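# Move bottle M9 from the fridge bin to the bench

## Task

Find the bottle marked M9 among the four in the refrigerator's bin, lift it out and set it upright on the bench, with the other three still upright in the refrigerator and the refrigerator door closed. If no bottle carries that marking, leave all four inside, close the door, and press the CALL key on the operator panel until it latches down.

## Robot and tools

Robot: two arms, left_arm and right_arm. Each sits on its own carriage (left_rail carries left_arm and is always the +y one; right_rail carries right_arm) on one shared floor track. Each arm has six joints (shoulder pan, shoulder lift, elbow, wrist 1, wrist 2, wrist 3) and a gripper. The left gripper's fingers can fold: grip parts near the fingertip quarter of the pads, since a grip closer to the palm may hold loosely or let go, and a fingertip pushed into a surface folds silently. The right gripper's fingers are rigid.

Frame: fixed to the table. Table top is z = 0, +z up, +x the direction the arms face, +y to their left. The track runs along y at x = 0; the table starts at x = 0.17 m. An arm's base is at x = 0, y = its rail's position_m, z = 0.04 m. Reported gripper positions are in metres, velocities in m/s and rad/s, and may be off by a few centimetres. end_effector_position is the point between closed pads; the gripper's fingers point along its +z and close along its y.

The row (used by execute_actions and move): 18 numbers, each in [-1, 1], always covering both arms. Order: left_arm's 6 joint values, then its gripper position, force_limit, speed; then the same 9 for right_arm. Joint values are offsets, not poses: they count from the Joint targets that stood when the call began (not from the previous row), scaled so 1.0 = 1.481 rad for shoulder pan and lift, 2.222 rad for elbow and the three wrists. Send 0 to keep a joint at its target. Stated joint ranges: pan, lift and wrists -6.283 to 6.283 rad, elbow -3.142 to 3.142; asking more than 0.010 rad beyond gets the call refused. Gripper position is absolute: +1 fully open (140 mm), pads meet near -0.8, -1 closes until blocked. force_limit -1 to +1 sets squeeze (about 14 N up to 58 N at slow close); speed -1 to +1 sets finger speed (about 30 to 250 mm/s; faster closes grip harder). Both start at +1. To leave a gripper alone, resend its last three numbers; 0 is itself a command.

execute_actions: actions is a list holding one action (or empty, which just returns state plus all camera images). An action may have rows (1 to 15, each one control step of 1/30 s), steps (1 to 450, default 15, at least one per row), until (conditions on left_rail / right_rail fields, or {"all": {"status": "ended"}} / {"any": {"status": "ended"}}; numbers need a comparison like [">=", 0.5]), and device commands. After the last row the arm keeps heading to that row's target, so give far targets more steps. cameras picks which images to return.

move: target is one 18-number row or a list of up to 15 rows, all offsets from the same Joint targets. speed is the top joint speed in rad/s (0.01 to 3.14, default 0.5), one value or one per target. blend in rad rounds corners (0 means stop at each). stop_force (4 to 120 N, one value for both arms) ends an arm's path when its wrist sensor feels that much push; use it with a slow speed when approaching contact, omit it when backing off. zero (default true) re-zeroes before the move. blocking=false returns after about 0.5 s while the move continues; then use wait or stop before further rows or moves. Paths do not avoid obstacles or the other arm.

wait: seconds 0 to 10; the robot holds its last commands. stop: brakes a running move (not carriages). zoom_image: camera plus region [x0, y0, x1, y1] in pixels, at most 504 wide and high, on the latest image of that camera. zero_wrist_force: arm = left_arm or right_arm. finished_scene: ends the scene, irreversibly; scene may be 1 or left out.

Carriages: command with {"left_rail": {"position_m": ...}} (left -0.8 to 1.5 m, right -1.5 to 0.8 m, a place to stand), speed_m_s 0.01 to 1, acceleration_factor 0.1 to 1, or {"stop": true}. Then run an action with until position_status ["!=", "moving"]. Keep the carriages at least 0.78 m apart. Status words: moving, done, contact_stop, time_out, stopped, stopped_with_arm, stopped_for_other_arm, stopped_for_other_carriage; position_answer taken or not_taken. Let a carriage arrive before aiming its gripper anywhere.

Results: Joint positions and Joint velocities per arm (rail first, in m, then joints in rad), Joint targets (what the next offsets count from), Joint torques, Motor temperatures, Wrist force and Wrist torque in the gripper's own axes, Tool commands, object_status (0 moving, 1 blocked opening, 2 blocked closing = something gripped, 3 reached position or pads met) and position_measured in counts (3 fully open, 230 pads touching). move adds a move: line such as done, off_target, moving, held or fault. Lines like joint sent to its limit or joint command not followed mean a check clipped the command.

Cameras: cam_high, cam_low, cam_bench_left, cam_bench_mid, cam_bench_right, cam_left_wrist, cam_right_wrist, all 896x504.

Avoid: dropping anything or letting it leave the table (onto the track or strip counts as failure); knocking over the other bottles; fast hits or hard presses on fixed objects, which cause force faults near 150 N or torque faults (arm frozen 10 s); any contact between the two arms; holding loads stretched out long enough to overheat motors (fault at 85 °C).

Each tool is called after "Call:" as name(argument=value, ...) on one line, values as JSON.

## Session

Call:
execute_actions(actions=[])

Scene clock: 0.00 s.
left_arm: end_effector_position=(+0.3563, +1.3613, +0.5790) position_measured=3 object_status=3 end_effector_quat_wxyz=(+0.000, +0.000, +1.000, +0.000) | right_arm: end_effector_position=(+0.3563, -1.2300, +0.5790) position_measured=3 object_status=3 end_effector_quat_wxyz=(+0.000, +0.000, +1.000, +0.000)
Joint positions: left_arm=[1.283 -0.281 -2.157 1.821 -1.235 -1.571 -0.281] | right_arm=[-1.309 -0.28 -2.157 1.821 -1.235 -1.571 -0.28]
Joint velocities: within noise
Joint torques (N m): no reading
Motor temperatures (°C): left_arm=[42 36 31 40 40 47] | right_arm=[40 45 31 39 41 32]
Wrist force (N): no reading
Wrist torque (N m): no reading
Wrist force, peak (N): no reading
Joint targets: left_arm=[1.283 -0.281 -2.157 1.821 -1.235 -1.571 -0.281] | right_arm=[-1.309 -0.280 -2.157 1.821 -1.235 -1.571 -0.280]
Tool commands: left_gripper/position=+1.0 left_gripper/force_limit=+1.0 left_gripper/speed=+1.0 right_gripper/position=+1.0 right_gripper/force_limit=+1.0 right_gripper/speed=+1.0
left_rail: position_m=1.283 position_status=done
right_rail: position_m=-1.309 position_status=done

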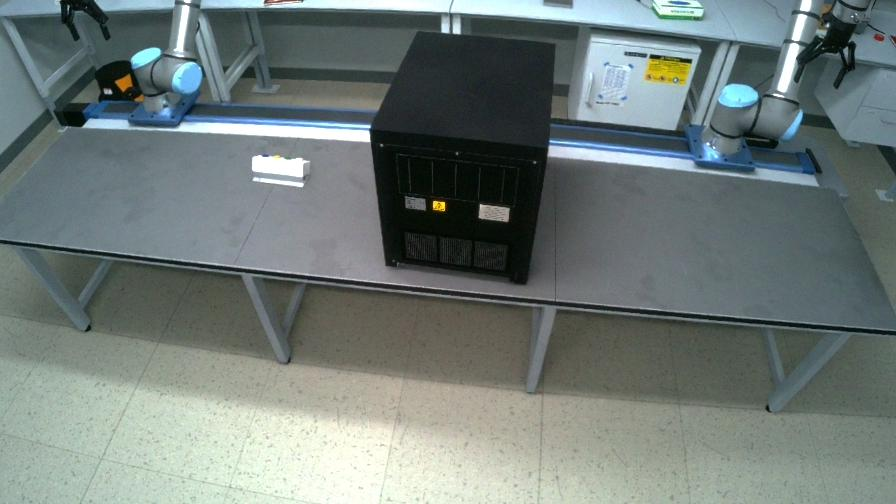

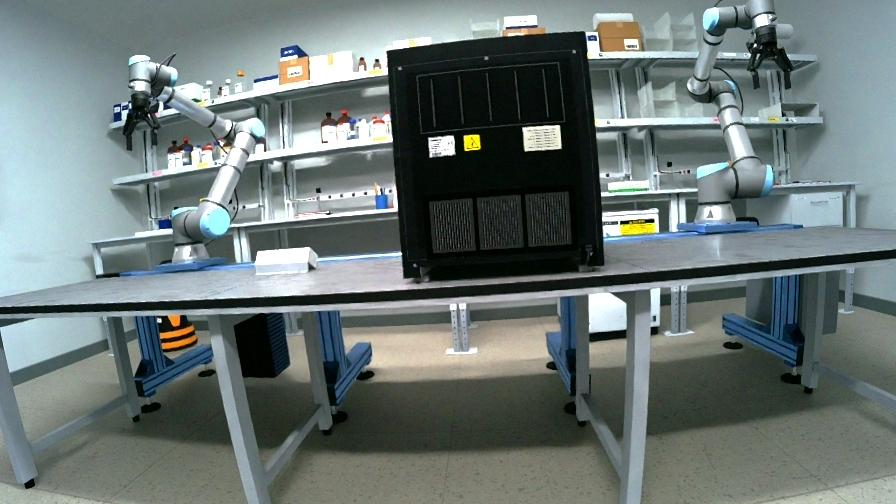

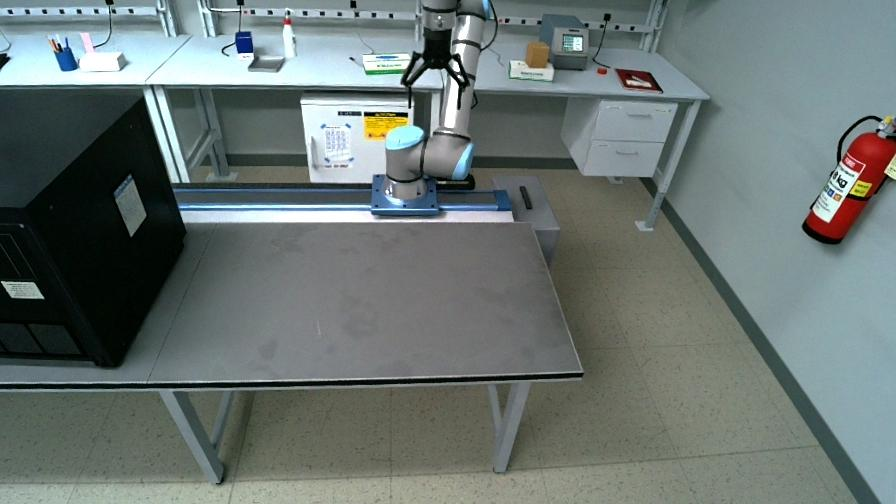

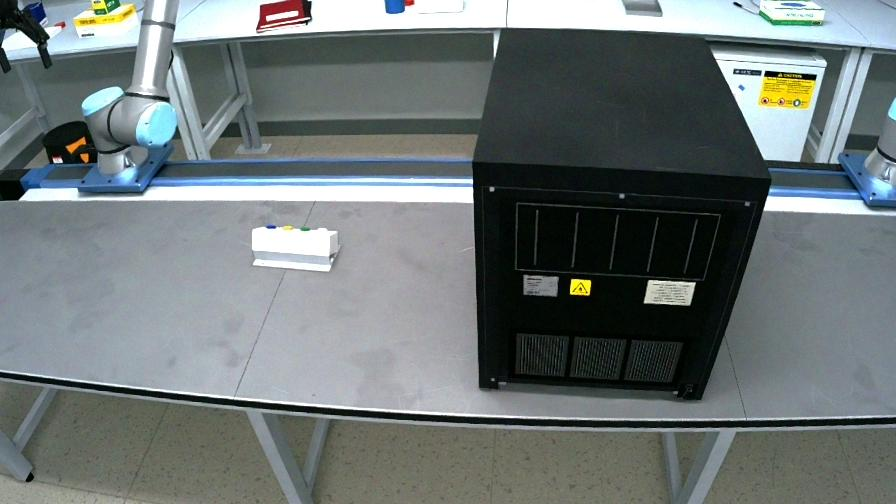

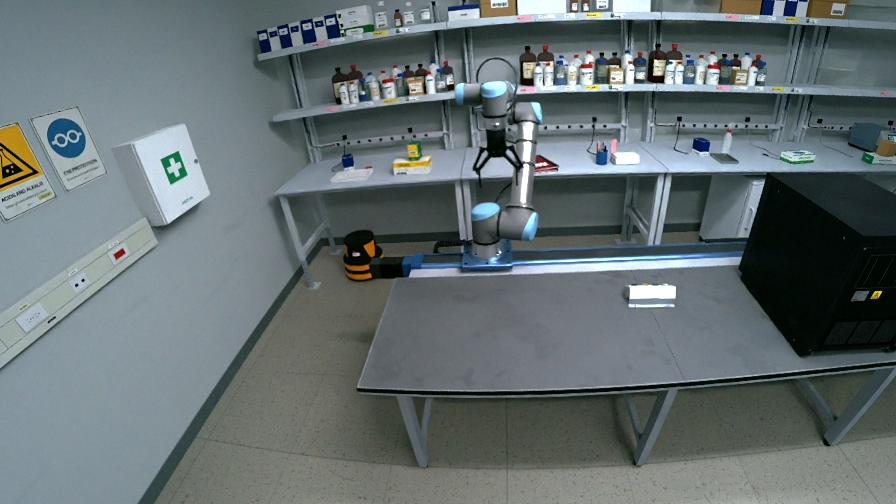

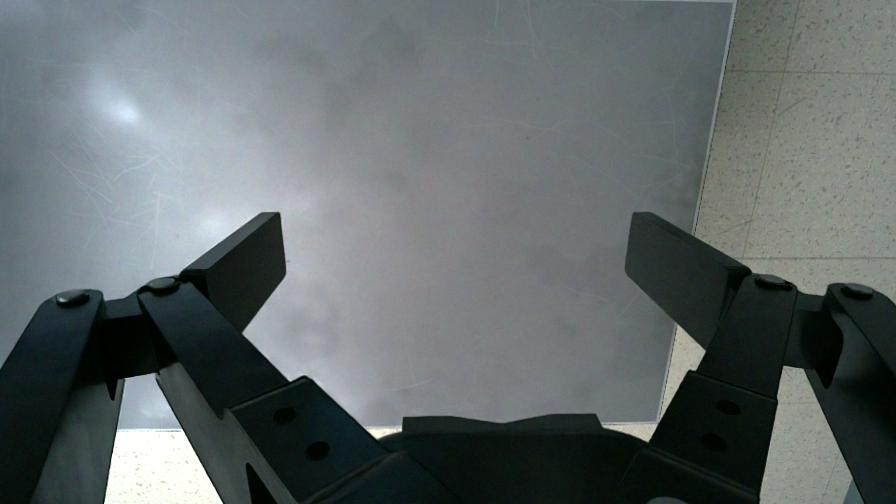

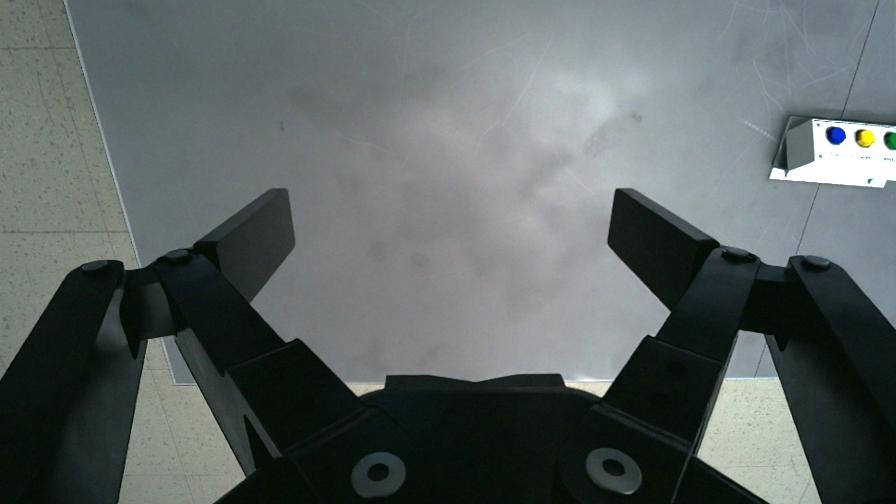

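Call:
execute_actions(actions=[{"left_rail":{"position_m":0.95},"steps":1}])

Call:
move(target=[-0.9453,0,0,0,0,0,1,1,1,0,0,0,0,0,0,1,1,1], speed=1.0)

Call:
move(target=[[-0.5955,0,0,0,0.1,0,1,1,1,0,0,0,0,0,0,1,1,1],[-0.5955,0.765,-0.1512,0.3483,0.2606,0.1265,1,1,1,0,0,0,0,0,0,1,1,1]], speed=1.0, blend=[0.3,0], cameras=["cam_left_wrist","cam_high"])

Scene clock: 87.60 s.
left_arm: end_effector_position=(+0.3563, +1.0286, +0.5790) position_measured=3 object_status=3 end_effector_quat_wxyz=(+0.000, +0.000, +1.000, +0.000) | right_arm: end_effector_position=(+0.3563, -1.2300, +0.5790) position_measured=3 object_status=3 end_effector_quat_wxyz=(+0.000, +0.000, +1.000, +0.000)
Joint positions: left_arm=[0.95 -0.281 -2.157 1.821 -1.235 -1.571 -0.28] | right_arm=[-1.309 -0.28 -2.157 1.821 -1.235 -1.571 -0.28]
Joint torques (N m): left_arm=[-1.09 1.32 -50.48 -5.11 0.03 -0.23] | right_arm=[-1.04 2.58 -46.56 -4.93 0.05 -0.11]
Wrist force (N): left_arm=[0.1 0.0 0.2] | right_arm=[0.0 0.3 0.1]
Wrist torque (N m): left_arm=[0.01 -0.03 0.00] | right_arm=[0.07 -0.01 -0.01]
Wrist force, peak (N): left_arm=[0.0 -2.4 0.3] | right_arm=[0.2 0.6 -0.4]
Joint targets: left_arm=[0.950 -0.281 -2.157 1.821 -1.235 -1.571 -0.281] | right_arm=[-1.309 -0.280 -2.157 1.821 -1.235 -1.571 -0.280]
Tool commands: left_gripper/position=+1.0 left_gripper/force_limit=+1.0 left_gripper/speed=+1.0 right_gripper/position=+1.0 right_gripper/force_limit=+1.0 right_gripper/speed=+1.0
left_rail: position_m=0.950 position_status=done
right_rail: position_m=-1.309 position_status=done

Scene clock: 89.87 s.
left_arm: end_effector_position=(+0.1380, +0.6122, +0.5790) position_measured=3 object_status=3 end_effector_quat_wxyz=(+0.000, +0.644, +0.765, +0.000) | right_arm: end_effector_position=(+0.3563, -1.2300, +0.5790) position_measured=3 object_status=3 end_effector_quat_wxyz=(+0.000, +0.000, +1.000, +0.000)
Joint positions: left_arm=[0.95 -1.68 -2.157 1.821 -1.235 -1.571 -0.28] | right_arm=[-1.309 -0.28 -2.157 1.821 -1.235 -1.571 -0.28]
Joint torques (N m): left_arm=[-16.86 1.56 -50.2 -5.04 -0.08 -0.25] | right_arm=[0.3 1.05 -46.59 -4.91 0.14 0.38]
Wrist force (N): left_arm=[0.1 -0.3 -0.1] | right_arm=[-0.1 0.0 -0.3]
Wrist torque (N m): left_arm=[-0.07 0.00 -0.02] | right_arm=[-0.01 0.02 0.00]
Wrist force, peak (N): left_arm=[-0.6 -2.7 -0.2] | right_arm=[0.1 0.4 -0.5]
Joint targets: left_arm=[0.950 -1.681 -2.157 1.821 -1.235 -1.571 -0.281] | right_arm=[-1.309 -0.280 -2.157 1.821 -1.235 -1.571 -0.280]
left_rail: position_m=0.950 position_status=done
right_rail: position_m=-1.309 position_status=done
move: done

Scene clock: 92.73 s.
left_arm: end_effector_position=(-0.2594, +0.3499, +0.3698) position_measured=3 object_status=3 end_effector_quat_wxyz=(+0.000, +0.707, +0.000, +0.707) | right_arm: end_effector_position=(+0.3563, -1.2300, +0.5790) position_measured=3 object_status=3 end_effector_quat_wxyz=(+0.000, +0.000, +1.000, +0.000)
Joint positions: left_arm=[0.95 -2.563 -1.024 1.485 -0.461 -0.992 0] | right_arm=[-1.309 -0.28 -2.157 1.821 -1.235 -1.571 -0.28]
Joint torques (N m): left_arm=[-6.8 -74.69 -53.75 6.09 4 2.32] | right_arm=[1.05 1.41 -47.7 -4.99 0.65 -0.07]
Wrist force (N): left_arm=[1.8 0.2 1.3] | right_arm=[0.1 0.2 0.1]
Wrist torque (N m): left_arm=[0.22 -0.81 0.18] | right_arm=[0.04 -0.03 -0.01]
Wrist force, peak (N): left_arm=[1.6 -0.7 -2.2] | right_arm=[0.3 0.2 -0.5]
Joint targets: left_arm=[0.950 -2.563 -1.024 1.485 -0.461 -0.992 0.001] | right_arm=[-1.309 -0.280 -2.157 1.821 -1.235 -1.571 -0.280]
left_rail: position_m=0.950 position_status=done
right_rail: position_m=-1.309 position_status=done
move: done
camera_calibration:
cam_left_wrist: T_world_to_cam=[[-0.0310114, -0.999501, -0.00607715, 0.348709], [-0.32582, 0.0158568, -0.945299, 0.255498], [0.944923, -0.027335, -0.326149, 0.558896], [0, 0, 0, 1]] pos_world=[-0.434053, 0.359761, 0.425924]
Images, in order (width x height): cam_high 896x504, cam_left_wrist 896x504.

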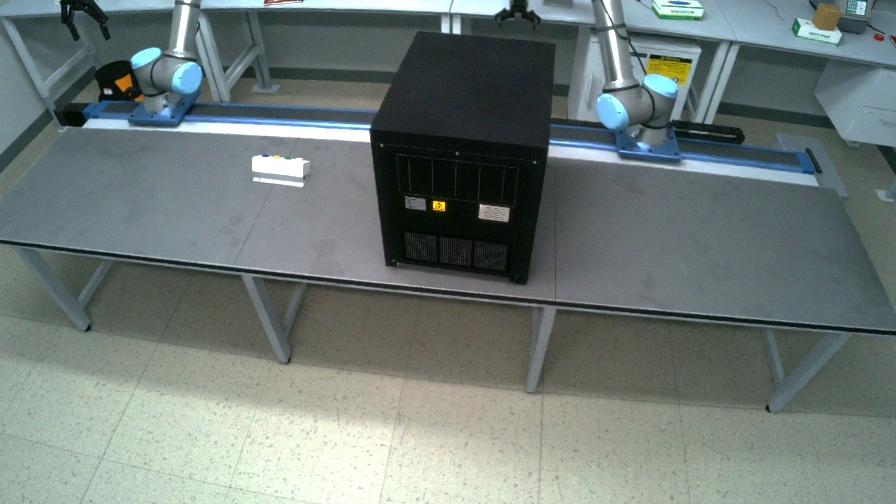

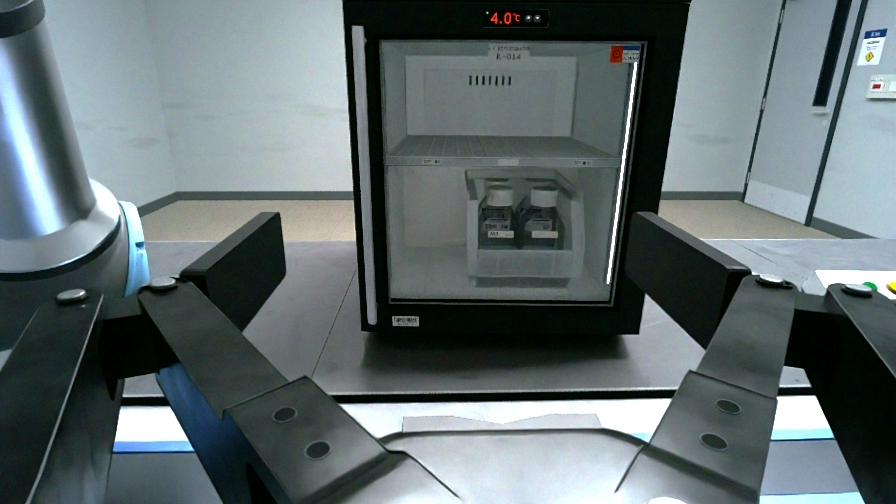

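Call:
zoom_image(camera="cam_left_wrist", region=[330, 0, 700, 350])

Call:
zoom_image(camera="cam_left_wrist", region=[455, 160, 595, 300])

Scaled by 1.362 from the camera's 896x504 image, which has a finer 1280x720 frame.

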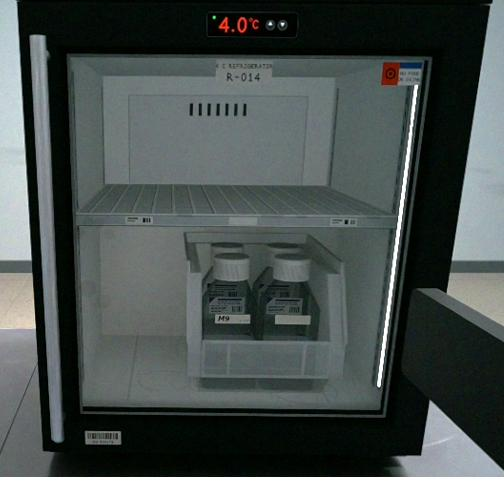

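Scaled by 3.600 from the camera's 896x504 image, which has a finer 1280x720 frame.

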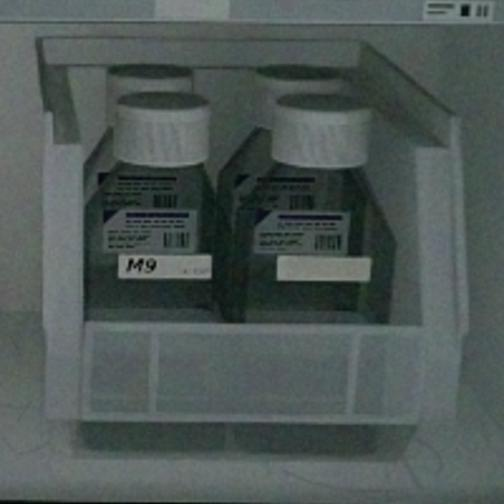

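Call:
execute_actions(actions=[{"left_rail":{"position_m":1.2},"steps":150,"until":{"left_rail":{"position_status":["!=","moving"]}}}], cameras=["cam_left_wrist"])

Call:
zoom_image(camera="cam_left_wrist", region=[530, 0, 896, 360])

Scene clock: 133.73 s.
left_arm: end_effector_position=(-0.2595, +0.5998, +0.3697) position_measured=3 object_status=3 end_effector_quat_wxyz=(+0.000, +0.707, +0.000, +0.707) | right_arm: end_effector_position=(+0.3563, -1.2300, +0.5790) position_measured=3 object_status=3 end_effector_quat_wxyz=(+0.000, +0.000, +1.000, +0.000)
Joint positions: left_arm=[1.2 -2.563 -1.024 1.485 -0.461 -0.992 0.001] | right_arm=[-1.309 -0.28 -2.157 1.821 -1.235 -1.571 -0.28]
Joint torques (N m): left_arm=[6.83 -84.4 -42.47 4.63 1.36 2.09] | right_arm=[0.4 2.42 -47.37 -4.72 0.57 0.16]
Wrist force (N): left_arm=[1.7 0.4 1.2] | right_arm=[0.2 0.1 0.0]
Wrist torque (N m): left_arm=[0.25 -0.79 0.19] | right_arm=[0.04 -0.05 0.00]
Wrist force, peak (N): left_arm=[1.7 2.0 1.5] | right_arm=[0.2 0.3 -0.6]
Joint targets: left_arm=[1.200 -2.563 -1.024 1.485 -0.461 -0.992 0.001] | right_arm=[-1.309 -0.280 -2.157 1.821 -1.235 -1.571 -0.280]
Tool commands: left_gripper/position=+1.0 left_gripper/force_limit=+1.0 left_gripper/speed=+1.0 right_gripper/position=+1.0 right_gripper/force_limit=+1.0 right_gripper/speed=+1.0
left_rail: position_m=1.200 position_status=done
right_rail: position_m=-1.309 position_status=done
camera_calibration:
cam_left_wrist: T_world_to_cam=[[-0.0310474, -0.999497, -0.00650069, 0.598643], [-0.325418, 0.0162575, -0.945431, 0.251299], [0.94506, -0.0272378, -0.325759, 0.565588], [0, 0, 0, 1]] pos_world=[-0.434152, 0.609662, 0.425723]
Images, in order (width x height): cam_left_wrist 896x504.

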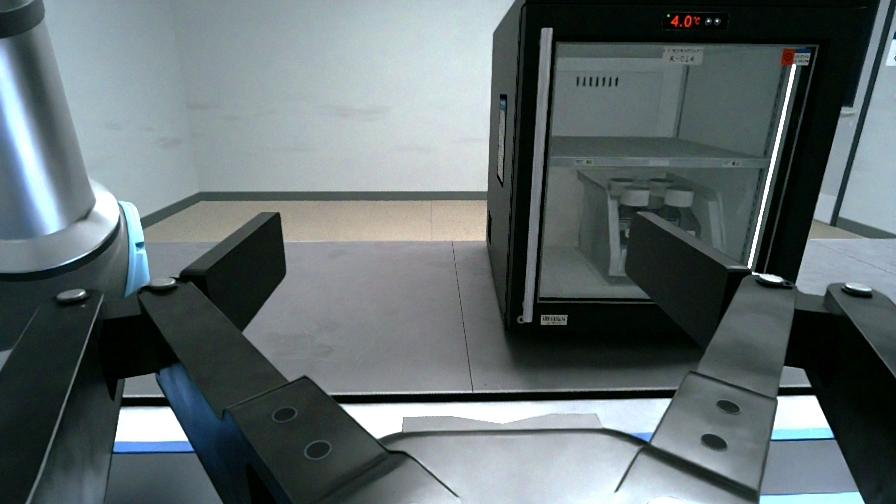

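Scaled by 1.377 from the camera's 896x504 image, which has a finer 1280x720 frame.

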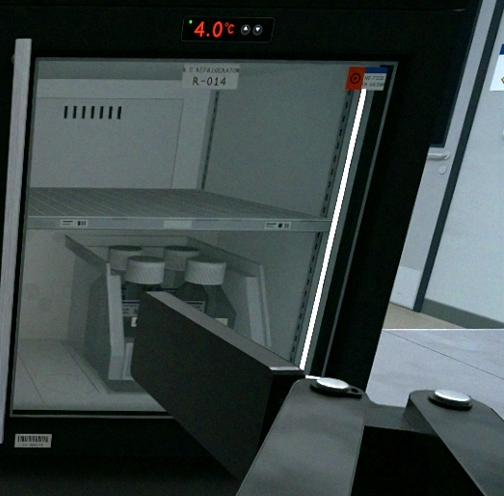

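Call:
execute_actions(actions=[{"left_rail":{"position_m":1.05},"steps":150,"until":{"left_rail":{"position_status":["!=","moving"]}}}])

Call:
move(target=[0.2361,-0.1685,0.2391,-0.1268,0.1573,0,-0.03,0,0,0,0,0,0,0,0,1,1,1], cameras=["cam_left_wrist"])

Scene clock: 169.20 s.
left_arm: end_effector_position=(-0.2595, +0.4498, +0.3697) position_measured=3 object_status=3 end_effector_quat_wxyz=(+0.000, +0.707, +0.000, +0.707) | right_arm: end_effector_position=(+0.3563, -1.2300, +0.5790) position_measured=3 object_status=3 end_effector_quat_wxyz=(+0.000, +0.000, +1.000, +0.000)
Joint positions: left_arm=[1.05 -2.563 -1.024 1.485 -0.461 -0.992 0.001] | right_arm=[-1.309 -0.28 -2.157 1.821 -1.235 -1.571 -0.28]
Joint torques (N m): left_arm=[4.17 -80.56 -31.43 1.67 -3.14 2.07] | right_arm=[-1.03 -0.1 -47.35 -4.92 0.23 0.01]
Wrist force (N): left_arm=[1.7 0.2 1.1] | right_arm=[0.2 0.1 -0.1]
Wrist torque (N m): left_arm=[0.21 -0.78 0.19] | right_arm=[0.02 -0.04 -0.01]
Wrist force, peak (N): left_arm=[1.9 2.1 1.0] | right_arm=[0.3 0.3 -0.6]
Joint targets: left_arm=[1.050 -2.563 -1.024 1.485 -0.461 -0.992 0.001] | right_arm=[-1.309 -0.280 -2.157 1.821 -1.235 -1.571 -0.280]
Tool commands: left_gripper/position=+1.0 left_gripper/force_limit=+1.0 left_gripper/speed=+1.0 right_gripper/position=+1.0 right_gripper/force_limit=+1.0 right_gripper/speed=+1.0
left_rail: position_m=1.050 position_status=done
right_rail: position_m=-1.309 position_status=done

Scene clock: 170.97 s.
left_arm: end_effector_position=(+0.1200, +0.4647, +0.3000) position_measured=132 object_status=3 end_effector_quat_wxyz=(+0.000, +0.707, +0.000, +0.707) | right_arm: end_effector_position=(+0.3563, -1.2300, +0.5790) position_measured=3 object_status=3 end_effector_quat_wxyz=(+0.000, +0.000, +1.000, +0.000)
Joint positions: left_arm=[1.05 -2.213 -1.273 2.016 -0.743 -0.642 0.001] | right_arm=[-1.309 -0.28 -2.157 1.821 -1.235 -1.571 -0.28]
Joint torques (N m): left_arm=[16.9 -65.84 -20.07 -1.35 4 2.14] | right_arm=[1.12 1.01 -47.26 -4.52 0.43 0.2]
Wrist force (N): left_arm=[1.7 -0.3 1.2] | right_arm=[-0.1 -0.1 -0.4]
Wrist torque (N m): left_arm=[0.22 -0.92 0.20] | right_arm=[-0.02 0.02 -0.01]
Wrist force, peak (N): left_arm=[1.2 -1.4 4.5] | right_arm=[0.0 -0.4 -0.4]
Joint targets: left_arm=[1.050 -2.213 -1.273 2.016 -0.743 -0.642 0.001] | right_arm=[-1.309 -0.280 -2.157 1.821 -1.235 -1.571 -0.280]
left_rail: position_m=1.050 position_status=done
right_rail: position_m=-1.309 position_status=done
move: done
camera_calibration:
cam_left_wrist: T_world_to_cam=[[-0.0308252, -0.999504, -0.00646868, 0.474944], [-0.325514, 0.0161575, -0.945399, 0.311126], [0.945035, -0.0270365, -0.325851, 0.180489], [0, 0, 0, 1]] pos_world=[-0.0546518, 0.474562, 0.356023]
Images, in order (width x height): cam_left_wrist 896x504.

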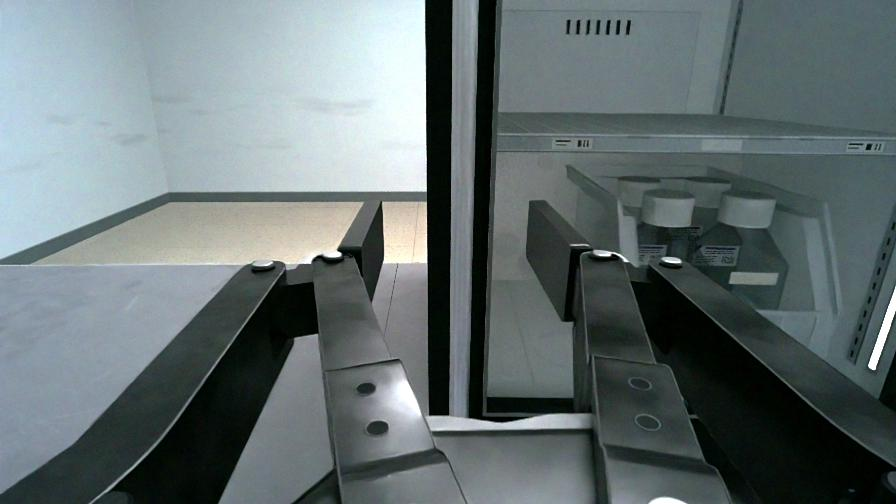

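Call:
execute_actions(actions=[{"left_rail":{"position_m":1.041},"steps":60,"until":{"left_rail":{"position_status":["!=","moving"]}}}])

Call:
move(target=[0.1106,-0.0286,0.0266,-0.0074,0.0736,0,-0.03,0,0,0,0,0,0,0,0,1,1,1], speed=0.15, stop_force=12, cameras=["cam_left_wrist"])

Scene clock: 185.10 s.
left_arm: end_effector_position=(+0.1203, +0.4558, +0.3000) position_measured=132 object_status=3 end_effector_quat_wxyz=(+0.000, +0.707, +0.000, +0.707) end_effector_velocity=(+0.000, +0.000, +0.000) end_effector_angular_velocity=(+0.000, +0.000, +0.000) | right_arm: end_effector_position=(+0.3563, -1.2300, +0.5790) position_measured=3 object_status=3 end_effector_quat_wxyz=(+0.000, +0.000, +1.000, +0.000)
Joint positions: left_arm=[1.041 -2.213 -1.273 2.016 -0.743 -0.642 0.001] | right_arm=[-1.309 -0.28 -2.157 1.821 -1.235 -1.571 -0.28]
Joint velocities: left_arm=[-0.001 0 0 0 0 0 0] | right_arm=[within noise]
Joint torques (N m): left_arm=[13.37 -55.53 -31.26 -0.59 2.76 1.84] | right_arm=[-1.4 3.13 -47.6 -4.69 0.82 0.14]
Wrist force (N): left_arm=[1.8 -0.3 1.3] | right_arm=[0.3 0.1 -0.4]
Wrist torque (N m): left_arm=[0.22 -0.95 0.21] | right_arm=[0.03 -0.08 0.00]
Wrist force, peak (N): left_arm=[1.7 -3.2 1.5] | right_arm=[0.4 -0.4 -0.5]
Joint targets: left_arm=[1.041 -2.213 -1.273 2.016 -0.743 -0.642 0.001] | right_arm=[-1.309 -0.280 -2.157 1.821 -1.235 -1.571 -0.280]
Tool commands: left_gripper/position=-0.03 left_gripper/force_limit=+0.0 left_gripper/speed=+0.0 right_gripper/position=+1.0 right_gripper/force_limit=+1.0 right_gripper/speed=+1.0
left_rail: position_m=1.041 position_status=done
right_rail: position_m=-1.309 position_status=done

Scene clock: 187.40 s.
left_arm: end_effector_position=(+0.2332, +0.4558, +0.3001) position_measured=132 object_status=3 end_effector_quat_wxyz=(+0.000, +0.707, +0.000, +0.707) | right_arm: end_effector_position=(+0.3563, -1.2300, +0.5790) position_measured=3 object_status=3 end_effector_quat_wxyz=(+0.000, +0.000, +1.000, +0.000)
Joint positions: left_arm=[1.041 -2.049 -1.316 2.075 -0.759 -0.479 0.001] | right_arm=[-1.309 -0.28 -2.157 1.821 -1.235 -1.571 -0.28]
Joint torques (N m): left_arm=[15.05 -61.96 -20.29 -1.97 3.68 1.97] | right_arm=[-1.16 1.99 -46.76 -4.44 0.37 0.01]
Wrist force (N): left_arm=[1.4 0.2 1.4] | right_arm=[0.1 0.3 -0.2]
Wrist torque (N m): left_arm=[0.26 -0.81 0.15] | right_arm=[0.07 -0.02 -0.01]
Wrist force, peak (N): left_arm=[1.4 0.4 2.3] | right_arm=[-0.1 0.2 -0.6]
Joint targets: left_arm=[1.041 -2.049 -1.316 2.075 -0.759 -0.479 0.001] | right_arm=[-1.309 -0.280 -2.157 1.821 -1.235 -1.571 -0.280]
left_rail: position_m=1.041 position_status=done
right_rail: position_m=-1.309 position_status=done
move: done
camera_calibration:
cam_left_wrist: T_world_to_cam=[[-0.0305143, -0.999511, -0.00679227, 0.46954], [-0.325423, 0.0163596, -0.945427, 0.348125], [0.945076, -0.0266387, -0.325763, 0.0730806], [0, 0, 0, 1]] pos_world=[0.0585488, 0.465562, 0.356123]
Images, in order (width x height): cam_left_wrist 896x504.

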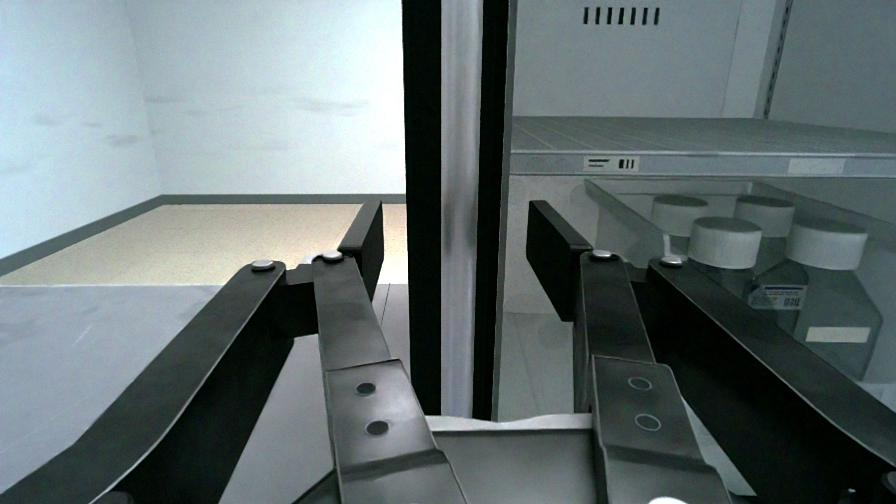

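Call:
execute_actions(actions=[{"rows":[[0,0,0,0,0,0,-1,0.5,-1,0,0,0,0,0,0,1,1,1]],"steps":90}], cameras=["cam_left_wrist"])

Scene clock: 198.33 s.
left_arm: end_effector_position=(+0.2332, +0.4558, +0.3001) position_measured=211 object_status=2 end_effector_quat_wxyz=(+0.000, +0.707, +0.000, +0.707) | right_arm: end_effector_position=(+0.3563, -1.2300, +0.5790) position_measured=3 object_status=3 end_effector_quat_wxyz=(+0.000, +0.000, +1.000, +0.000)
Joint positions: left_arm=[1.041 -2.049 -1.316 2.075 -0.759 -0.479 0.001] | right_arm=[-1.309 -0.28 -2.157 1.821 -1.235 -1.571 -0.28]
Joint torques (N m): left_arm=[13.83 -61.11 -21.32 6.9 -13.3 1.58] | right_arm=[-0.78 1.62 -47.19 -4.02 0.28 0.04]
Wrist force (N): left_arm=[-0.4 27.5 2.8] | right_arm=[-0.1 0.0 -0.2]
Wrist torque (N m): left_arm=[-0.10 -0.87 0.01] | right_arm=[0.01 0.01 0.00]
Wrist force, peak (N): left_arm=[-0.5 27.6 2.9] | right_arm=[-0.1 0.7 0.3]
Joint targets: left_arm=[1.041 -2.049 -1.316 2.075 -0.759 -0.479 0.001] | right_arm=[-1.309 -0.280 -2.157 1.821 -1.235 -1.571 -0.280]
left_rail: position_m=1.041 position_status=done
right_rail: position_m=-1.309 position_status=done
camera_calibration:
cam_left_wrist: T_world_to_cam=[[-0.0305143, -0.999511, -0.00679227, 0.46954], [-0.325423, 0.0163596, -0.945427, 0.348125], [0.945076, -0.0266387, -0.325763, 0.0730806], [0, 0, 0, 1]] pos_world=[0.0585488, 0.465562, 0.356123]
Images, in order (width x height): cam_left_wrist 896x504.

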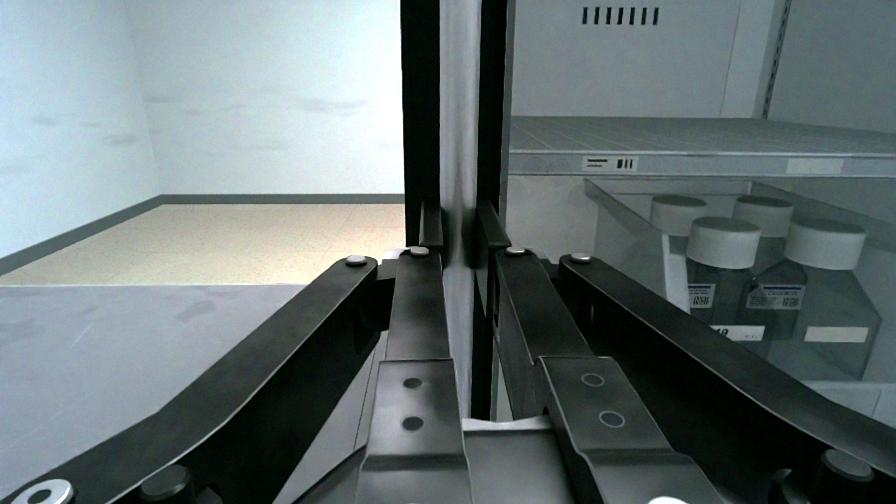

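Call:
move(target=[-0.0273,0.0818,-0.0789,0.0243,-0.0968,0,-1,0.5,-1,0,0,0,0,0,0,1,1,1], speed=0.15, cameras=["cam_left_wrist"])

Scene clock: 220.53 s.
left_arm: end_effector_position=(+0.1592, +0.4404, +0.3001) position_measured=211 object_status=2 end_effector_quat_wxyz=(-0.062, +0.704, +0.061, +0.704) | right_arm: end_effector_position=(+0.3563, -1.2300, +0.5790) position_measured=3 object_status=3 end_effector_quat_wxyz=(+0.000, +0.000, +1.000, +0.000)
Joint positions: left_arm=[1.041 -2.09 -1.195 1.9 -0.705 -0.693 0.001] | right_arm=[-1.309 -0.28 -2.157 1.821 -1.235 -1.571 -0.28]
Joint torques (N m): left_arm=[-15.35 -52.46 -49.25 4.27 -1.38 1.47] | right_arm=[-0.44 3.63 -47.64 -4.31 0.51 0.42]
Wrist force (N): left_arm=[4.4 -7.5 1.1] | right_arm=[0.3 0.2 -0.2]
Wrist torque (N m): left_arm=[0.21 -0.96 -0.01] | right_arm=[0.04 -0.07 0.00]
Wrist force, peak (N): left_arm=[-30.3 -74.3 -2.9] | right_arm=[-0.6 0.3 -0.4]
Joint targets: left_arm=[1.041 -2.090 -1.194 1.900 -0.705 -0.694 0.001] | right_arm=[-1.309 -0.280 -2.157 1.821 -1.235 -1.571 -0.280]
left_rail: position_m=1.041 position_status=done
right_rail: position_m=-1.309 position_status=done
move: done
camera_calibration:
cam_left_wrist: T_world_to_cam=[[0.14326, -0.989663, -0.00658008, 0.419777], [-0.323375, -0.0405249, -0.945403, 0.349019], [0.935364, 0.137566, -0.325838, 0.0718068], [0, 0, 0, 1]] pos_world=[-0.0144387, 0.419704, 0.356123]
Images, in order (width x height): cam_left_wrist 896x504.

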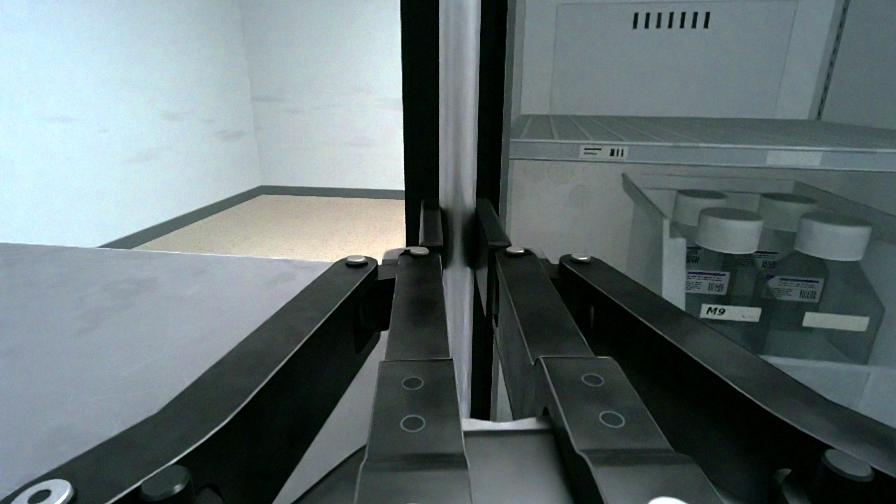

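Call:
move(target=[[-0.0047,0.0893,-0.0942,0.0348,-0.0816,0,-1,0.5,-1,0,0,0,0,0,0,1,1,1],[0.0056,0.1848,-0.2025,0.0793,-0.1533,0,-1,0.5,-1,0,0,0,0,0,0,1,1,1],[0.0388,0.3485,-0.4012,0.1689,-0.2491,0,-1,0.5,-1,0,0,0,0,0,0,1,1,1]], speed=0.25, blend=[0.05,0.05,0], cameras=["cam_left_wrist"])

Scene clock: 249.03 s.
left_arm: end_effector_position=(+0.0654, +0.3992, +0.3006) position_measured=211 object_status=2 end_effector_quat_wxyz=(-0.146, +0.692, +0.145, +0.692) | right_arm: end_effector_position=(+0.3563, -1.2300, +0.5790) position_measured=3 object_status=3 end_effector_quat_wxyz=(+0.000, +0.000, +1.000, +0.000)
Joint positions: left_arm=[1.041 -2.092 -1.012 1.606 -0.593 -0.936 0.001] | right_arm=[-1.309 -0.28 -2.157 1.821 -1.235 -1.571 -0.28]
Joint torques (N m): left_arm=[11.45 -86.64 -50.28 1.35 30.48 -0.06] | right_arm=[-1.75 1.69 -47.01 -3.81 0.62 -0.35]
Wrist force (N): left_arm=[-14.7 -83.3 -2.7] | right_arm=[0.3 0.2 -0.2]
Wrist torque (N m): left_arm=[2.33 -0.81 -0.01] | right_arm=[0.06 -0.07 -0.01]
Wrist force, peak (N): left_arm=[-15.7 -131.4 -5.5] | right_arm=[0.7 0.1 -0.4]
Joint targets: left_arm=[1.041 -2.092 -1.012 1.606 -0.593 -0.936 0.001] | right_arm=[-1.309 -0.280 -2.157 1.821 -1.235 -1.571 -0.280]
Tool commands: left_gripper/position=-1.0 left_gripper/force_limit=+0.498039 left_gripper/speed=-1.0 right_gripper/position=+1.0 right_gripper/force_limit=+1.0 right_gripper/speed=+1.0
TORQUE FAULT: the external load on joint 6 (wrist 2) of the left arm reached its load limit, and that arm stopped for 10 seconds. A torque fault puts only its own arm into a fault stop. That arm's remaining commands of this call were not run. That arm's target is now where it stood when the stop ended, not its last command. That arm keeps its grip as last carried out and accepts commands again: back off and push less far. That arm stops again whenever a joint's load reaches its limit.
left_rail: position_m=1.041 position_status=done
right_rail: position_m=-1.309 position_status=done
move: fault (left_arm); path passed 1 of 3 targets; left_arm: the elbow is farthest, 0.597 rad from its target
camera_calibration:
cam_left_wrist: T_world_to_cam=[[0.37512, -0.926946, -0.00751611, 0.352588], [-0.303501, -0.115153, -0.945847, 0.346155], [0.875884, 0.357087, -0.324525, 0.0812241], [0, 0, 0, 1]] pos_world=[-0.098347, 0.337686, 0.356419]
Images, in order (width x height): cam_left_wrist 896x504.

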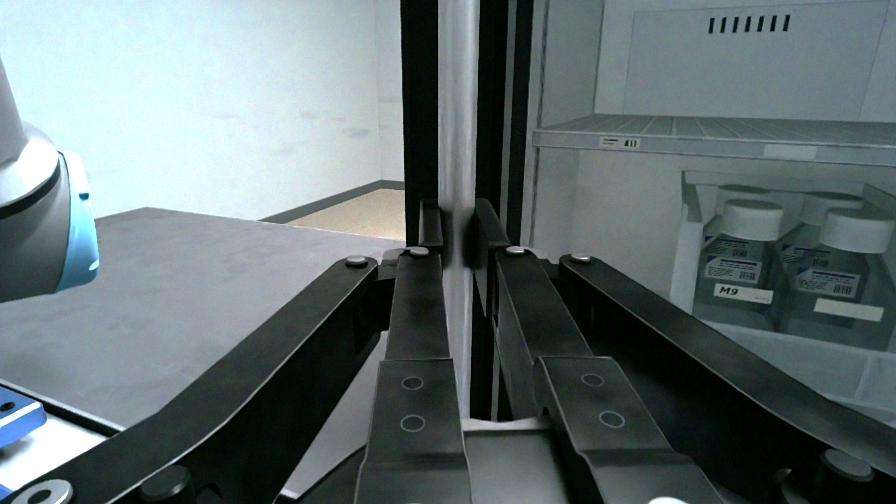

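Call:
execute_actions(actions=[{"rows":[[0,0,0,0,0,0,0.1,0.5,-1,0,0,0,0,0,0,1,1,1]],"steps":90}])

Call:
move(target=[-0.0537,0.0805,-0.0923,0.0383,-0.0358,0,0.1,0.5,-1,0,0,0,0,0,0,1,1,1], speed=0.25, cameras=["cam_left_wrist"])

Scene clock: 304.20 s.
left_arm: end_effector_position=(+0.0654, +0.3992, +0.3006) position_measured=117 object_status=3 end_effector_quat_wxyz=(-0.146, +0.692, +0.145, +0.692) | right_arm: end_effector_position=(+0.3563, -1.2300, +0.5790) position_measured=3 object_status=3 end_effector_quat_wxyz=(+0.000, +0.000, +1.000, +0.000)
Joint positions: left_arm=[1.041 -2.092 -1.012 1.606 -0.593 -0.936 0.001] | right_arm=[-1.309 -0.28 -2.157 1.821 -1.235 -1.571 -0.28]
Joint torques (N m): left_arm=[-7.14 -77.96 -25.16 5.81 -3.99 -0.32] | right_arm=[-2.89 0.84 -47.75 -3.77 0.41 -0.33]
Wrist force (N): left_arm=[-4.6 0.3 -0.6] | right_arm=[0.1 0.2 0.0]
Wrist torque (N m): left_arm=[0.25 0.48 0.22] | right_arm=[0.05 -0.01 0.00]
Wrist force, peak (N): left_arm=[-13.1 -86.9 -2.9] | right_arm=[0.3 0.5 -0.4]
Joint targets: left_arm=[1.041 -2.092 -1.012 1.606 -0.593 -0.936 0.001] | right_arm=[-1.309 -0.280 -2.157 1.821 -1.235 -1.571 -0.280]
left_rail: position_m=1.041 position_status=done
right_rail: position_m=-1.309 position_status=done

Scene clock: 305.63 s.
left_arm: end_effector_position=(-0.0437, +0.3510, +0.2999) position_measured=117 object_status=3 end_effector_quat_wxyz=(-0.146, +0.692, +0.145, +0.692) | right_arm: end_effector_position=(+0.3563, -1.2300, +0.5790) position_measured=3 object_status=3 end_effector_quat_wxyz=(+0.000, +0.000, +1.000, +0.000)
Joint positions: left_arm=[1.041 -2.171 -0.892 1.401 -0.508 -1.015 0.001] | right_arm=[-1.309 -0.28 -2.157 1.821 -1.235 -1.571 -0.28]
Joint torques (N m): left_arm=[-16.22 -80.48 -51.75 6.29 -3.99 -0.11] | right_arm=[-0.17 2.7 -47.57 -3.69 0.42 0.12]
Wrist force (N): left_arm=[-4.4 0.7 -1.2] | right_arm=[-0.3 0.0 -0.1]
Wrist torque (N m): left_arm=[0.32 0.51 0.16] | right_arm=[0.00 0.08 0.00]
Wrist force, peak (N): left_arm=[-5.0 0.4 1.5] | right_arm=[0.3 0.5 -0.1]
Joint targets: left_arm=[1.041 -2.171 -0.892 1.401 -0.507 -1.016 0.001] | right_arm=[-1.309 -0.280 -2.157 1.821 -1.235 -1.571 -0.280]
left_rail: position_m=1.041 position_status=done
right_rail: position_m=-1.309 position_status=done
move: done
camera_calibration:
cam_left_wrist: T_world_to_cam=[[0.375123, -0.926948, -0.00704835, 0.348663], [-0.303799, -0.115753, -0.945678, 0.306883], [0.875779, 0.356887, -0.325028, 0.193984], [0, 0, 0, 1]] pos_world=[-0.207448, 0.289484, 0.355721]
Images, in order (width x height): cam_left_wrist 896x504.

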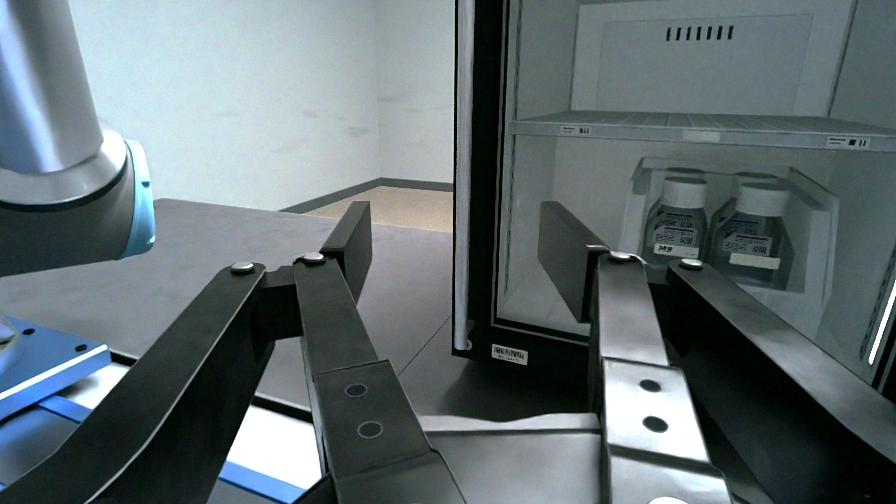

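Call:
execute_actions(actions=[{"left_rail":{"position_m":1.5},"steps":1}])

Call:
move(target=[0,0,0,0,0,0,0.1,0.5,-1,0.9454,0.9,-0.45,0.3786,-0.4829,0.126,-0.03,0,0], speed=0.9)

Call:
move(target=[0,0,0,0,0,0,0.1,0.5,-1,0.3318,0.3105,-0.1907,0.1623,-0.2056,0,-0.03,0,0], speed=0.6)

Call:
execute_actions(actions=[{"right_rail":{"position_m":-0.68,"speed_m_s":0.5,"acceleration_factor":0.5},"steps":150,"until":{"right_rail":{"position_status":["!=","moving"]}}}], cameras=["cam_right_wrist","cam_left_wrist"])

Scene clock: 361.13 s.
left_arm: end_effector_position=(-0.0439, +0.8098, +0.2999) position_measured=117 object_status=3 end_effector_quat_wxyz=(-0.146, +0.692, +0.145, +0.692) | right_arm: end_effector_position=(+0.3563, -1.2300, +0.5790) position_measured=3 object_status=3 end_effector_quat_wxyz=(+0.000, +0.000, +1.000, +0.000)
Joint positions: left_arm=[1.5 -2.171 -0.892 1.401 -0.507 -1.016 0.001] | right_arm=[-1.309 -0.28 -2.157 1.821 -1.235 -1.571 -0.28]
Joint torques (N m): left_arm=[2.18 -94.82 -29.66 2.08 -1.41 -0.02] | right_arm=[-2.66 3.67 -48.02 -3.57 0.41 0.15]
Wrist force (N): left_arm=[-4.6 0.8 -1.3] | right_arm=[0.2 0.0 -0.2]
Wrist torque (N m): left_arm=[0.33 0.57 0.16] | right_arm=[0.01 -0.04 -0.01]
Wrist force, peak (N): left_arm=[-4.6 2.7 -2.4] | right_arm=[0.4 0.3 -0.6]
Joint targets: left_arm=[1.500 -2.171 -0.892 1.401 -0.507 -1.016 0.001] | right_arm=[-1.309 -0.280 -2.157 1.821 -1.235 -1.571 -0.280]
Tool commands: left_gripper/position=+0.1 left_gripper/force_limit=+0.5 left_gripper/speed=-1.0 right_gripper/position=+1.0 right_gripper/force_limit=+1.0 right_gripper/speed=+1.0
left_rail: position_m=1.500 position_status=done
right_rail: position_m=-1.309 position_status=done

Scene clock: 363.50 s.
left_arm: end_effector_position=(-0.0439, +0.8098, +0.2999) position_measured=117 object_status=3 end_effector_quat_wxyz=(-0.146, +0.692, +0.145, +0.692) | right_arm: end_effector_position=(+0.5501, -0.7278, +0.5545) position_measured=132 object_status=3 end_effector_quat_wxyz=(+0.222, +0.559, -0.585, +0.544)
Joint positions: left_arm=[1.5 -2.171 -0.892 1.401 -0.507 -1.016 0.001] | right_arm=[-1.309 0.938 -0.996 0.949 -0.501 -2.506 -0.035]
Joint torques (N m): left_arm=[6.05 -95.41 -28.67 1.1 3.02 -0.16] | right_arm=[-18.86 -108.24 -37.11 -4.77 1.92 -1.81]
Wrist force (N): left_arm=[-4.5 0.7 -1.1] | right_arm=[-0.5 2.3 -1.2]
Wrist torque (N m): left_arm=[0.30 0.53 0.16] | right_arm=[0.57 0.03 0.43]
Wrist force, peak (N): left_arm=[-5.0 0.5 -1.6] | right_arm=[-17.9 12.6 -28.2]
Joint targets: left_arm=[1.500 -2.171 -0.892 1.401 -0.507 -1.016 0.001] | right_arm=[-1.309 0.938 -0.997 0.949 -0.501 -2.506 -0.035]
left_rail: position_m=1.500 position_status=done
right_rail: position_m=-1.309 position_status=done
led back after a hold (right arm): the arm was led back toward your command in small steps, so it may still be short of it.
move: held (right_arm; a check stopped the path); limits=held; right_arm: the shoulder pan is farthest, 0.183 rad from its target
joint command not followed: on one or more control steps a check withheld the commanded joint targets of the right arm, and it was not sent them on those steps.
cause: the commanded joint targets, or the way to them, would bring two parts of the arm too close to each other (its gripper and another part of the arm, with joints 5 (wrist 1) to 7 (wrist 3) between them, 12 mm apart when it was first held).

Scene clock: 364.37 s.
left_arm: end_effector_position=(-0.0439, +0.8098, +0.2999) position_measured=117 object_status=3 end_effector_quat_wxyz=(-0.146, +0.692, +0.145, +0.692) | right_arm: end_effector_position=(+0.5439, -0.6888, +0.5483) position_measured=132 object_status=3 end_effector_quat_wxyz=(+0.212, +0.578, -0.550, +0.564)
Joint positions: left_arm=[1.5 -2.171 -0.892 1.401 -0.507 -1.016 0.001] | right_arm=[-1.309 0.982 -0.955 0.911 -0.468 -2.547 -0.035]
Joint torques (N m): left_arm=[8.85 -94.17 -28.06 1.03 3.04 -0.43] | right_arm=[-17.4 -110.63 -35.55 -5.15 2.71 -1.99]
Wrist force (N): left_arm=[-4.3 0.5 -1.3] | right_arm=[-0.6 2.3 -1.7]
Wrist torque (N m): left_arm=[0.27 0.49 0.16] | right_arm=[0.58 0.02 0.43]
Wrist force, peak (N): left_arm=[-4.7 0.9 -1.4] | right_arm=[-15.2 13.1 -22.4]
Joint targets: left_arm=[1.500 -2.171 -0.892 1.401 -0.507 -1.016 0.001] | right_arm=[-1.309 0.982 -0.955 0.911 -0.468 -2.547 -0.035]
left_rail: position_m=1.500 position_status=done
right_rail: position_m=-1.309 position_status=done
move: held (right_arm; a check stopped the path); limits=held; right_arm: the shoulder pan is farthest, 0.448 rad from its target
joint command not followed: on one or more control steps a check withheld the commanded joint targets of the right arm, and it was not sent them on those steps.
cause: the commanded joint targets, or the way to them, would bring two parts of the arm too close to each other (its gripper and another part of the arm, with joints 5 (wrist 1) to 7 (wrist 3) between them, 8 mm apart when it was first held).

Scene clock: 376.07 s.
left_arm: end_effector_position=(-0.0439, +0.8098, +0.2999) position_measured=117 object_status=3 end_effector_quat_wxyz=(-0.146, +0.692, +0.145, +0.692) | right_arm: end_effector_position=(+0.5442, -0.1495, +0.5555) position_measured=132 object_status=3 end_effector_quat_wxyz=(+0.208, +0.577, -0.553, +0.563)
Joint positions: left_arm=[1.5 -2.171 -0.892 1.401 -0.507 -1.016 0.001] | right_arm=[-0.768 0.981 -0.96 0.904 -0.466 -2.549 -0.035]
Joint torques (N m): left_arm=[8.14 -95.29 -28.66 1.01 2.76 -0.23] | right_arm=[1.26 -95.69 -44.28 -1.01 -1.11 0.1]
Wrist force (N): left_arm=[-4.6 0.6 -1.0] | right_arm=[14.7 -8.7 -10.1]
Wrist torque (N m): left_arm=[0.29 0.56 0.16] | right_arm=[-1.51 -2.82 0.51]
Wrist force, peak (N): left_arm=[-5.0 0.4 -1.4] | right_arm=[212.2 -41.9 20.8]
Joint targets: left_arm=[1.500 -2.171 -0.892 1.401 -0.507 -1.016 0.001] | right_arm=[-0.768 0.981 -0.960 0.904 -0.466 -2.549 -0.035]
Tool commands: left_gripper/position=+0.1 left_gripper/force_limit=+0.5 left_gripper/speed=-1.0 right_gripper/position=-0.027451 right_gripper/force_limit=+0.003922 right_gripper/speed=+0.003922
FORCE FAULT: contact force on the right arm reached its limit, and that arm stopped for 10 seconds. The contact can be on any part of that arm, not only on its tool. That arm's remaining commands of this call were not run. That arm's target is now where it stood when the stop ended, not its last command. That arm accepts commands again.
left_rail: position_m=1.500 position_status=done
right_rail: position_m=-0.768 speed_m_s=0.50 position_status=stopped_with_arm position_answer=taken
camera_calibration:
cam_left_wrist: T_world_to_cam=[[0.375151, -0.926937, -0.00696066, 0.773988], [-0.303765, -0.115839, -0.945679, 0.360002], [0.875779, 0.356887, -0.325028, 0.0304199], [0, 0, 0, 1]] pos_world=[-0.207648, 0.748284, 0.355721]
cam_right_wrist: T_world_to_cam=[[-0.882422, -0.287922, -0.372065, 0.64836], [0.0612883, 0.713763, -0.6977, 0.446003], [0.466449, -0.638469, -0.612194, 0.176183], [0, 0, 0, 1]] pos_world=[0.462612, -0.0191763, 0.660267]
Images, in order (width x height): cam_left_wrist 896x504, cam_right_wrist 896x504.

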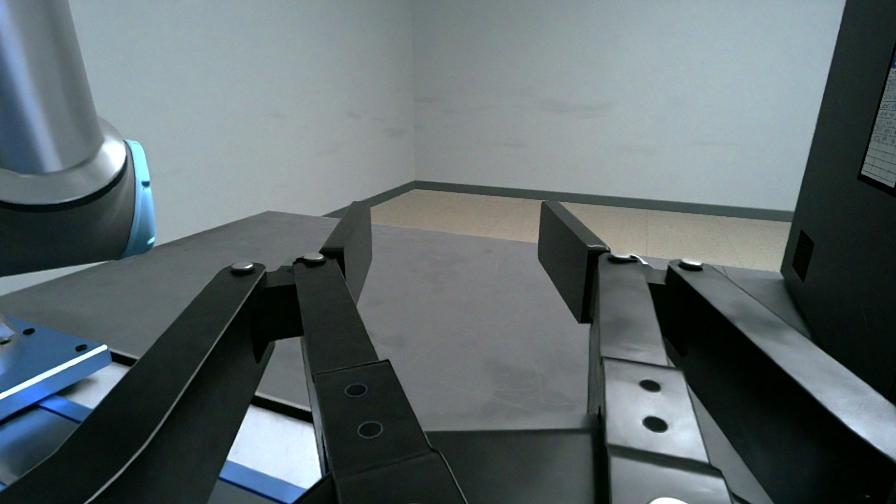

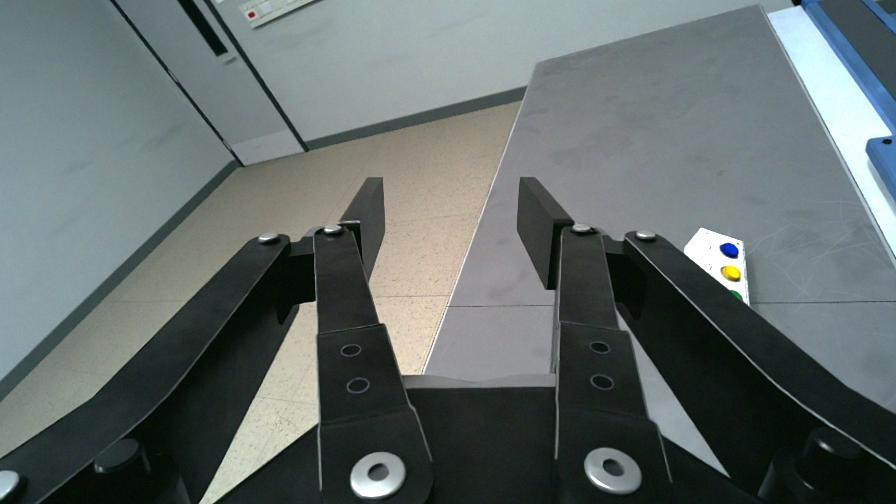

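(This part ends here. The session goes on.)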